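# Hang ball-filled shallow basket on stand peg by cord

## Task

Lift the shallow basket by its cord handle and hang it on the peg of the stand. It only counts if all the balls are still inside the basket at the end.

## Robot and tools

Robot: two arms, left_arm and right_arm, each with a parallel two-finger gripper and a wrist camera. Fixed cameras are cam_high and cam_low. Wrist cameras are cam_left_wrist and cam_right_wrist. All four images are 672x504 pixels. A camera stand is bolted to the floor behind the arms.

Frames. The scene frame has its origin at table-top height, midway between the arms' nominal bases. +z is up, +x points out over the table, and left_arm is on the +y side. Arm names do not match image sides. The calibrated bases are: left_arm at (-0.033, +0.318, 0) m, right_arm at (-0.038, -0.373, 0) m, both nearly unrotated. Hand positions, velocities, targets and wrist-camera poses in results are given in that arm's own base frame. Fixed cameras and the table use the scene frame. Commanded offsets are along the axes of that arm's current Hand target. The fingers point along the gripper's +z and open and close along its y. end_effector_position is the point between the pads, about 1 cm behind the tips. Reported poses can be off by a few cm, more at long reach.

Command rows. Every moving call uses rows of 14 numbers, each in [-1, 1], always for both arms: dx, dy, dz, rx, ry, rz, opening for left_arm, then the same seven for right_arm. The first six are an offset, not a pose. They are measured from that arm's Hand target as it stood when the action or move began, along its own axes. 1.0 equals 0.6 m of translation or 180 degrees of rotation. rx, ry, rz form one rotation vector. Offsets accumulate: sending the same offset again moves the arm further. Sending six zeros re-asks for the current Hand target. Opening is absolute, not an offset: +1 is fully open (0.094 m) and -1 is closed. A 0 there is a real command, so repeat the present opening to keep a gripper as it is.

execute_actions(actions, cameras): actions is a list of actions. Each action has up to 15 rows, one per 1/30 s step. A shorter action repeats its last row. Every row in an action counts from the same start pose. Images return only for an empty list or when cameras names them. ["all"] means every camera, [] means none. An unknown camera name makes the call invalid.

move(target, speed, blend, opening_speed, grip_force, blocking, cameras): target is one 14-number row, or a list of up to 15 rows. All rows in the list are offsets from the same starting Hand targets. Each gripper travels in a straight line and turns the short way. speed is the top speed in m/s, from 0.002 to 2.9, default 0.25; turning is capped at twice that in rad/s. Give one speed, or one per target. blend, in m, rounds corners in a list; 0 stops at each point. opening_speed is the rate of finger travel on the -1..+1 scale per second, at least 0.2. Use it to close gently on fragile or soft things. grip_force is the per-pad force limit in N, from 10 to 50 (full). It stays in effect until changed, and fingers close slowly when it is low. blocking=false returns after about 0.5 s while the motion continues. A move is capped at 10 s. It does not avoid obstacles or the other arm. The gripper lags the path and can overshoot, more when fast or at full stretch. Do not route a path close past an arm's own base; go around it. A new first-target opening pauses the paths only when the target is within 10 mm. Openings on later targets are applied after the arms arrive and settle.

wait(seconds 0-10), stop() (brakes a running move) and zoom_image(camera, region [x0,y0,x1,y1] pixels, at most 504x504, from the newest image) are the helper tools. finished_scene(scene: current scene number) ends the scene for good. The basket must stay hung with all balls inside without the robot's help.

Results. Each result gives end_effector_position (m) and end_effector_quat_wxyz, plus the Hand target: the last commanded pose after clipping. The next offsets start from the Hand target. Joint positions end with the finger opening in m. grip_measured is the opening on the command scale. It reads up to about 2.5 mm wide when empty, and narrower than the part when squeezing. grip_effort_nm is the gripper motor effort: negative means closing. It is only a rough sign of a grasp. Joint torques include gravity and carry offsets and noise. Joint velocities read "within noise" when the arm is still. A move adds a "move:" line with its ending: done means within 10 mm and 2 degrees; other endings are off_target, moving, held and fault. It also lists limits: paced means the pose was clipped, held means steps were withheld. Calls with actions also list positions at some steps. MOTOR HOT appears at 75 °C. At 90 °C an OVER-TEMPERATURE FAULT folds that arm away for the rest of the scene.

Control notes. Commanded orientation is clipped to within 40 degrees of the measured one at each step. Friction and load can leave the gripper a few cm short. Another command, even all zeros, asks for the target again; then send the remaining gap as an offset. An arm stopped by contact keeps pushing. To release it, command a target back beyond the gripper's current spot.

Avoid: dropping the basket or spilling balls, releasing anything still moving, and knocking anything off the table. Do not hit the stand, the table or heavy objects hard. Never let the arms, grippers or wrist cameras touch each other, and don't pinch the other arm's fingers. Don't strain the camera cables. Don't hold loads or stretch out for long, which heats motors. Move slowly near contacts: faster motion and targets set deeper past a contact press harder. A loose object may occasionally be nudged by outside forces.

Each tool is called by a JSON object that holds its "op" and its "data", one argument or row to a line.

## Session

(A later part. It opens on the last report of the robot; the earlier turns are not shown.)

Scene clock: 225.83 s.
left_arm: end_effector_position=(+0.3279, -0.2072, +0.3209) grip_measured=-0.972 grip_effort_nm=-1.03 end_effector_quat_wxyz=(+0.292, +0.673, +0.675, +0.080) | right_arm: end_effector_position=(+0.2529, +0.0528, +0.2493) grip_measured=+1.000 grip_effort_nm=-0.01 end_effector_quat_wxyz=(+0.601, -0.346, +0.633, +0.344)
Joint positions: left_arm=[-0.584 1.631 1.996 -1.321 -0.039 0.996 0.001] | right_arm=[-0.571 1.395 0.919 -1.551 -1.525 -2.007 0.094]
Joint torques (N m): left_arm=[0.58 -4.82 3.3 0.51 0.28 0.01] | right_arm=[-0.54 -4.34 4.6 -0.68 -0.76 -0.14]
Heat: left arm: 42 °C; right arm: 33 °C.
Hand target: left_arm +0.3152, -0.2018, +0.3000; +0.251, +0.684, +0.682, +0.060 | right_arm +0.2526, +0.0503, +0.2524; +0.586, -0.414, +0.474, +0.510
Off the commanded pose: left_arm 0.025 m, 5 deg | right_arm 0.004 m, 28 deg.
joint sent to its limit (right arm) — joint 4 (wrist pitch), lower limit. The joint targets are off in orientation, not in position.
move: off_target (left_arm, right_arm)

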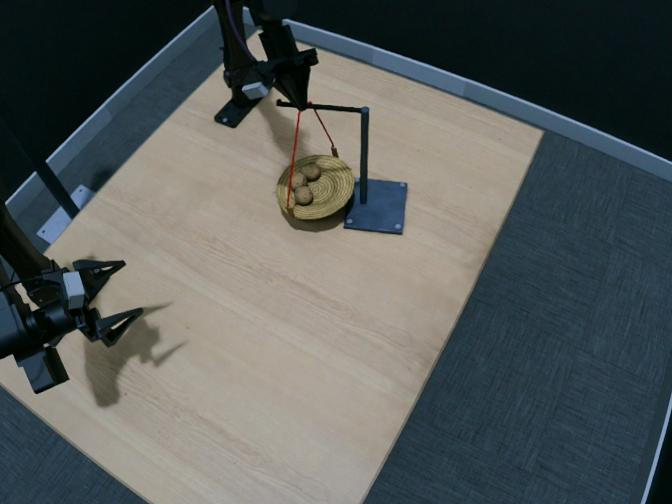

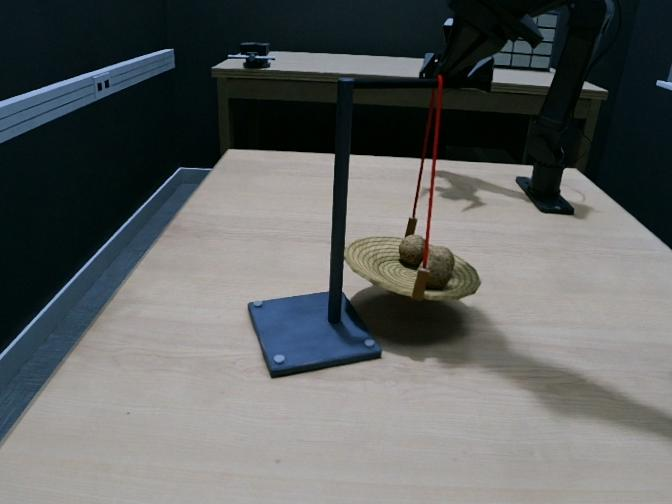

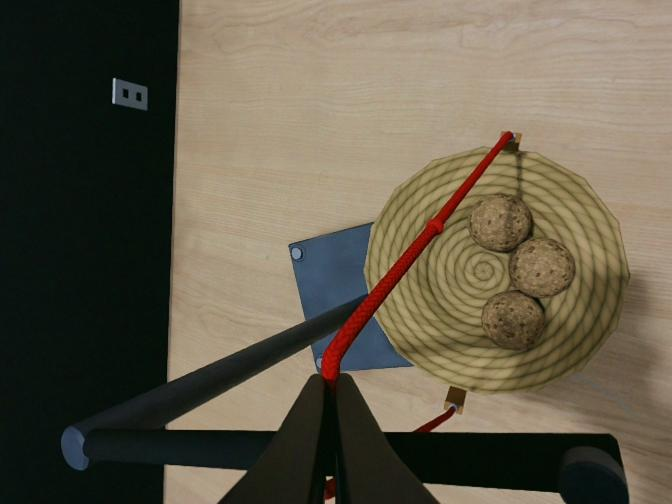

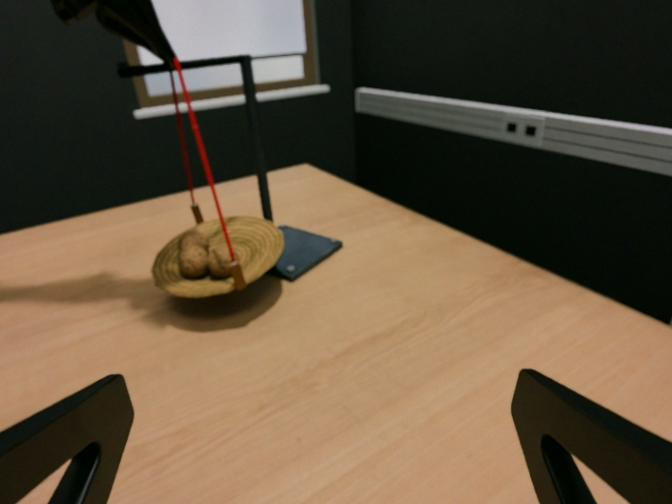

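{"op": "move", "data": {
  "target": [
    [0.024,0.012,-0.043,0,0,0,-1,0,0,0,0,0,0,1],
    [0.035,-0.006,-0.007,0,0,0,-1,0,0,0,0,0,0,1]
  ],
  "speed": 0.03,
  "cameras": ["all"]
}}

Scene clock: 235.30 s.
left_arm: end_effector_position=(+0.3142, -0.1867, +0.3189) grip_measured=-0.972 grip_effort_nm=-1.02 end_effector_quat_wxyz=(+0.291, +0.677, +0.674, +0.063) | right_arm: end_effector_position=(+0.2529, +0.0528, +0.2493) grip_measured=+1.000 grip_effort_nm=-0.01 end_effector_quat_wxyz=(+0.601, -0.346, +0.633, +0.344)
Joint positions: left_arm=[-0.525 1.553 1.914 -1.328 0.027 1.041 0.001] | right_arm=[-0.571 1.395 0.919 -1.551 -1.525 -2.007 0.094]
Joint torques (N m): left_arm=[0.51 -3.28 3.07 0.75 -0.07 0.08] | right_arm=[-0.53 -4.3 4.57 -0.69 -0.75 -0.16]
Heat: left arm: 42 °C; right arm: 33 °C.
Hand target: left_arm +0.3115, -0.1807, +0.2967; +0.251, +0.684, +0.682, +0.060 | right_arm +0.2526, +0.0503, +0.2524; +0.586, -0.414, +0.474, +0.510
Off the commanded pose: left_arm 0.023 m, 5 deg | right_arm 0.004 m, 28 deg.
joint sent to its limit (right arm) — joint 4 (wrist pitch), lower limit. The joint targets are off in orientation, not in position.
move: off_target (left_arm, right_arm)

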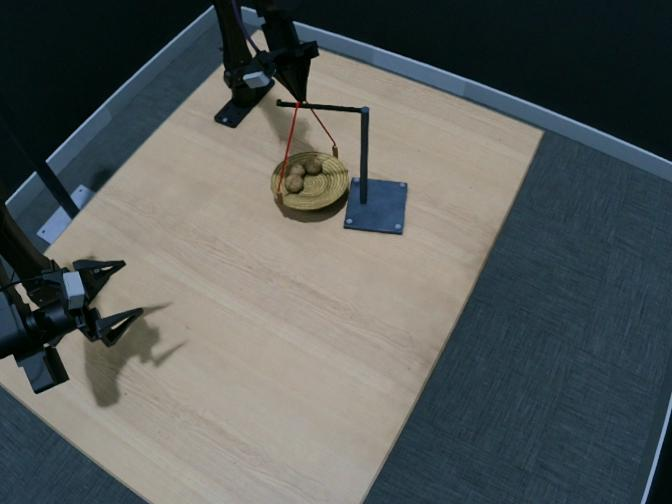

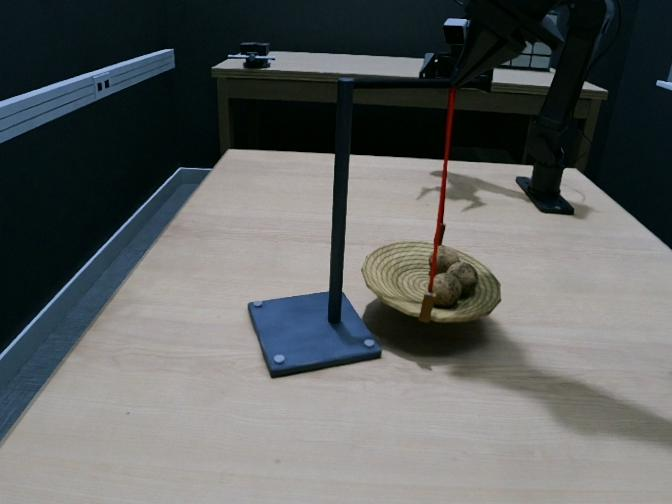

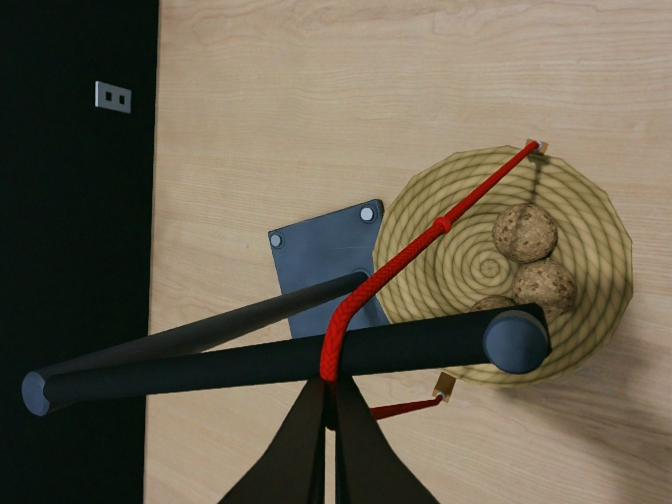

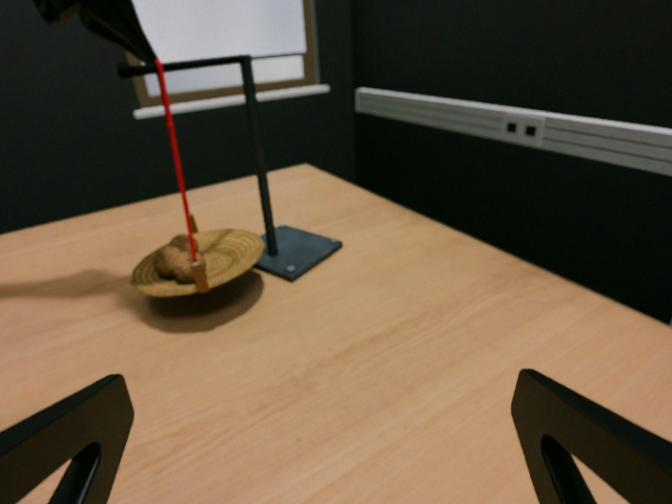

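{"op": "move", "data": {
  "target": [-0.0055,0.009,-0.018,0,0,0,-1,0,0,0,0,0,0,1],
  "speed": 0.03
}}

{"op": "move", "data": {
  "target": [0,0,0,0,0,0,-0.7,0,0,0,0,0,0,1],
  "opening_speed": 0.2,
  "cameras": ["all"]
}}

Scene clock: 239.30 s.
left_arm: end_effector_position=(+0.3143, -0.1867, +0.3203) grip_measured=-0.972 grip_effort_nm=-1.02 end_effector_quat_wxyz=(+0.282, +0.679, +0.676, +0.061) | right_arm: end_effector_position=(+0.2529, +0.0528, +0.2493) grip_measured=+1.000 grip_effort_nm=-0.01 end_effector_quat_wxyz=(+0.601, -0.346, +0.633, +0.344)
Joint positions: left_arm=[-0.525 1.579 1.96 -1.367 0.027 1.042 0.001] | right_arm=[-0.571 1.395 0.919 -1.551 -1.525 -2.007 0.094]
Joint torques (N m): left_arm=[0.5 -3.1 6.53 0.57 -0.07 0.07] | right_arm=[-0.51 -4.21 4.63 -0.66 -0.79 -0.15]
Heat: left arm: 42 °C; right arm: 33 °C.
Hand target: left_arm +0.3116, -0.1807, +0.3092; +0.251, +0.684, +0.682, +0.060 | right_arm +0.2526, +0.0503, +0.2524; +0.586, -0.414, +0.474, +0.510
Off the commanded pose: left_arm 0.013 m, 4 deg | right_arm 0.004 m, 28 deg.
joint sent to its limit (right arm) — joint 4 (wrist pitch), lower limit. The joint targets are off in orientation, not in position.
move: off_target (left_arm, right_arm)

Scene clock: 241.00 s.
left_arm: end_effector_position=(+0.3105, -0.1828, +0.3097) grip_measured=-0.701 grip_effort_nm=0.08 end_effector_quat_wxyz=(+0.255, +0.683, +0.682, +0.058) | right_arm: end_effector_position=(+0.2529, +0.0528, +0.2493) grip_measured=+1.000 grip_effort_nm=-0.01 end_effector_quat_wxyz=(+0.601, -0.346, +0.633, +0.344)
Joint positions: left_arm=[-0.525 1.595 1.96 -1.406 0.019 1.043 0.014] | right_arm=[-0.571 1.395 0.919 -1.551 -1.525 -2.007 0.094]
Joint torques (N m): left_arm=[0.51 -4.34 6.45 0.87 0 0.06] | right_arm=[-0.55 -4.25 4.78 -0.67 -0.77 -0.11]
Heat: left arm: 42 °C; right arm: 33 °C.
Hand target: left_arm +0.3116, -0.1807, +0.3092; +0.251, +0.684, +0.682, +0.060 | right_arm +0.2526, +0.0503, +0.2524; +0.586, -0.414, +0.474, +0.510
Off the commanded pose: left_arm 0.002 m, 1 deg | right_arm 0.004 m, 28 deg.
joint sent to its limit (right arm) — joint 4 (wrist pitch), lower limit. The joint targets are off in orientation, not in position.
move: off_target (right_arm)

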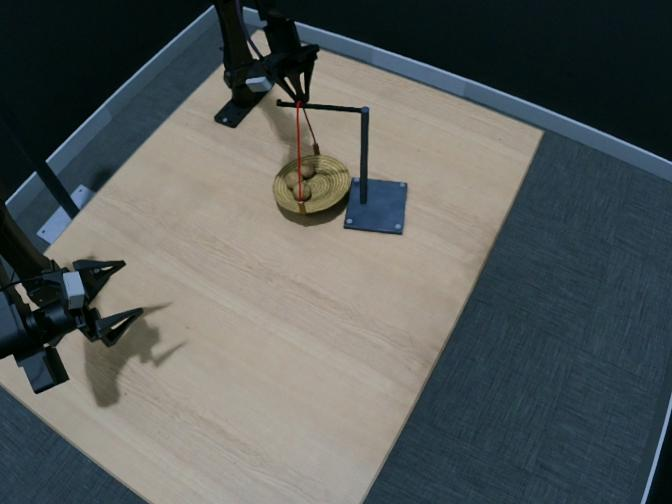

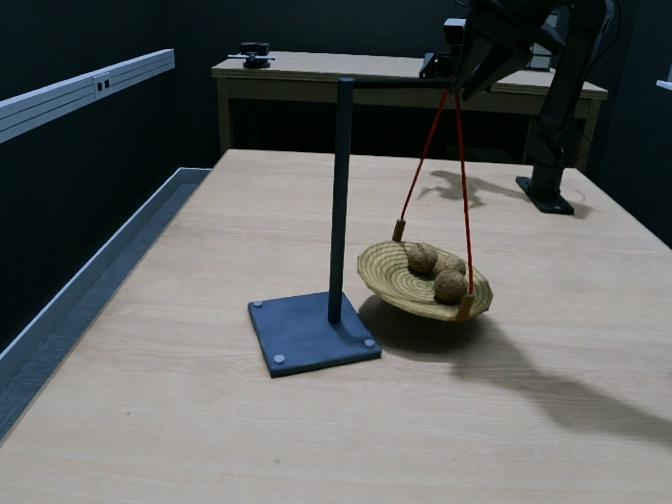

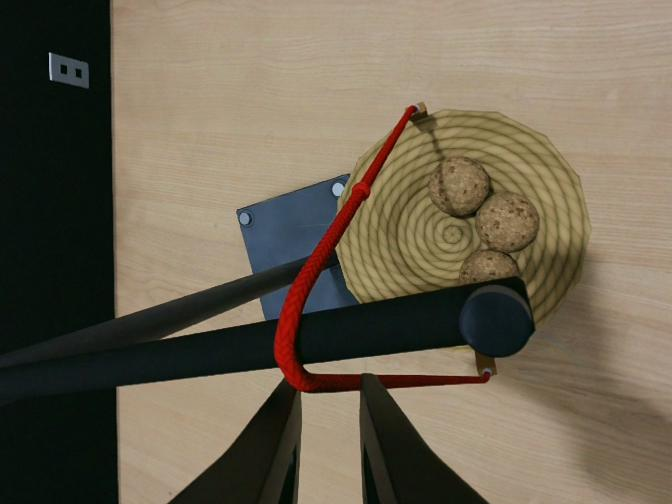

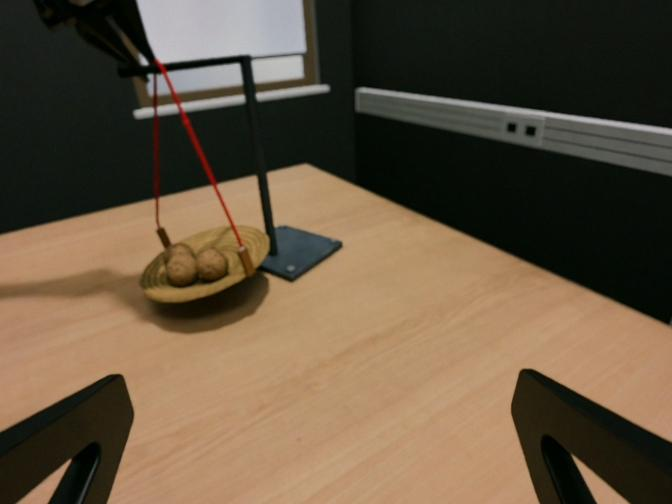

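{"op": "move", "data": {
  "target": [0,0,-0.05,0,0,0,-0.7,0,0,0,0,0,0,1],
  "speed": 0.03,
  "cameras": ["all"]
}}

Scene clock: 244.60 s.
left_arm: end_effector_position=(+0.2971, -0.1739, +0.3314) grip_measured=-0.701 grip_effort_nm=0.08 end_effector_quat_wxyz=(+0.249, +0.684, +0.683, +0.057) | right_arm: end_effector_position=(+0.2529, +0.0528, +0.2493) grip_measured=+1.000 grip_effort_nm=-0.01 end_effector_quat_wxyz=(+0.601, -0.346, +0.633, +0.344)
Joint positions: left_arm=[-0.523 1.615 2.098 -1.538 0.018 1.045 0.014] | right_arm=[-0.571 1.395 0.919 -1.551 -1.525 -2.007 0.094]
Joint torques (N m): left_arm=[0.46 -3.92 7.58 0.85 0.02 0.06] | right_arm=[-0.54 -4.36 4.52 -0.66 -0.77 -0.17]
Heat: left arm: 42 °C; right arm: 33 °C.
Hand target: left_arm +0.2989, -0.1728, +0.3352; +0.251, +0.684, +0.682, +0.060 | right_arm +0.2526, +0.0503, +0.2524; +0.586, -0.414, +0.474, +0.510
Off the commanded pose: left_arm 0.004 m, 0 deg | right_arm 0.004 m, 28 deg.
joint sent to its limit (right arm) — joint 4 (wrist pitch), lower limit. The joint targets are off in orientation, not in position.
move: off_target (right_arm)

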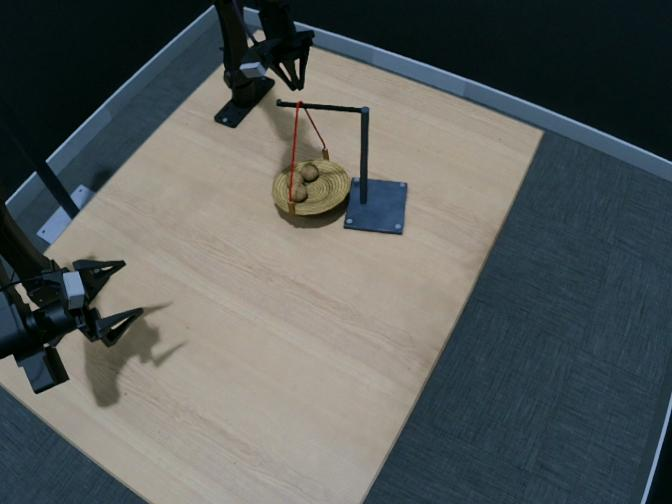

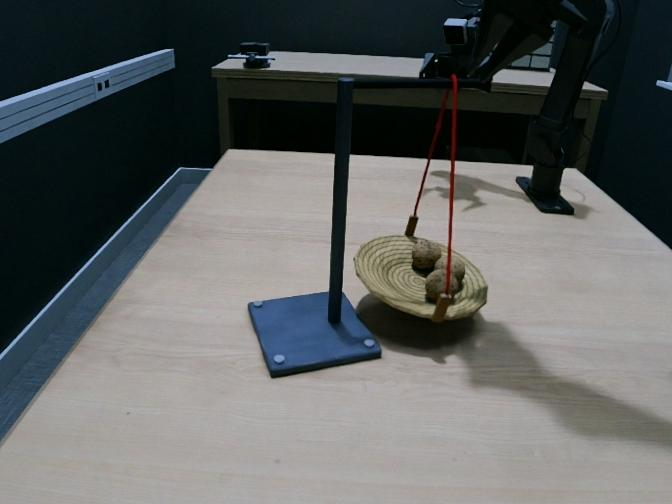

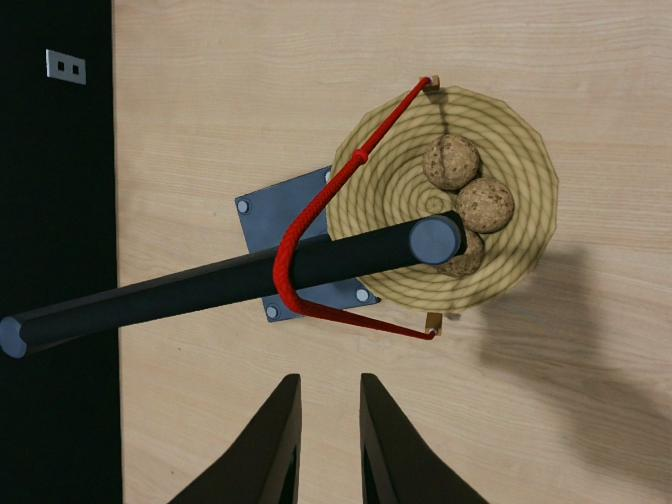

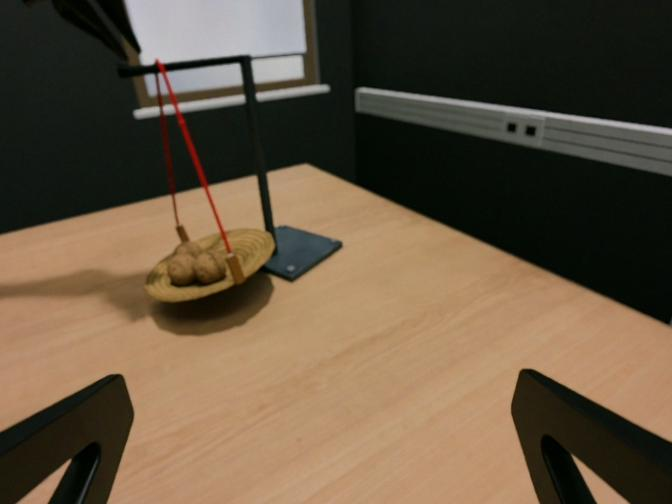

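Clear. Back off more and finish.

{"op": "move", "data": {
  "target": [0,0,-0.13,0,0,0,-0.7,0,0,0,0,0,0,1],
  "speed": 0.1,
  "cameras": ["cam_high","cam_low"]
}}

{"op": "finished_scene", "data": {
  "scene": 1
}}

Scene clock: 247.53 s.
left_arm: end_effector_position=(+0.2697, -0.1562, +0.3942) grip_measured=-0.701 grip_effort_nm=0.08 end_effector_quat_wxyz=(+0.338, +0.663, +0.663, +0.083) | right_arm: end_effector_position=(+0.2529, +0.0528, +0.2493) grip_measured=+1.000 grip_effort_nm=-0.01 end_effector_quat_wxyz=(+0.601, -0.346, +0.633, +0.344)
Joint positions: left_arm=[-0.517 1.486 2.177 -1.551 0.018 1.046 0.014] | right_arm=[-0.571 1.395 0.919 -1.551 -1.525 -2.007 0.094]
Joint torques (N m): left_arm=[0.58 -3.95 6.23 1.12 0.05 0.05] | right_arm=[-0.31 -4.14 4.75 -0.65 -0.8 -0.11]
Heat: left arm: 42 °C; right arm: 33 °C.
Hand target: left_arm +0.2658, -0.1523, +0.4029; +0.251, +0.684, +0.682, +0.060 | right_arm +0.2526, +0.0503, +0.2524; +0.586, -0.414, +0.474, +0.510
Off the commanded pose: left_arm 0.010 m, 11 deg | right_arm 0.004 m, 28 deg.
joint sent to its limit (left arm) — joint 4 (wrist pitch), lower limit. The joint targets are off in orientation, not in position.
joint sent to its limit (right arm) — joint 4 (wrist pitch), lower limit. The joint targets are off in orientation, not in position.
move: off_target (left_arm, right_arm)
Images, in order (width x height): cam_high 672x504, cam_low 672x504.

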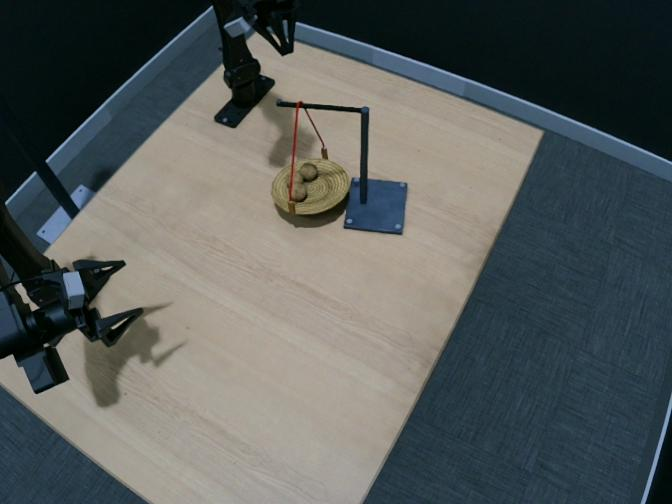

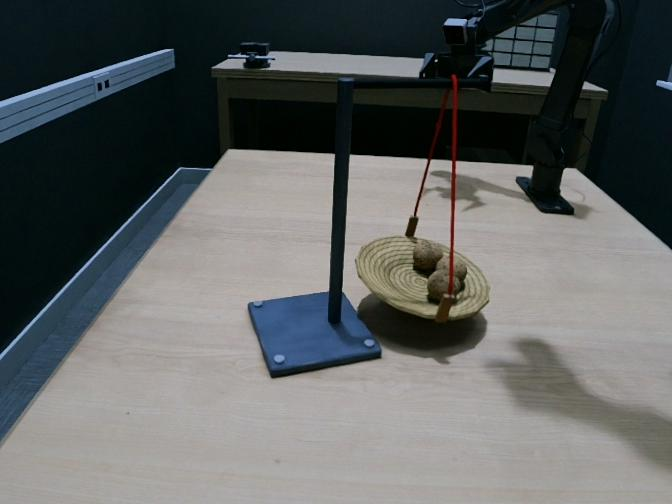

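The scene is finished: the task was done.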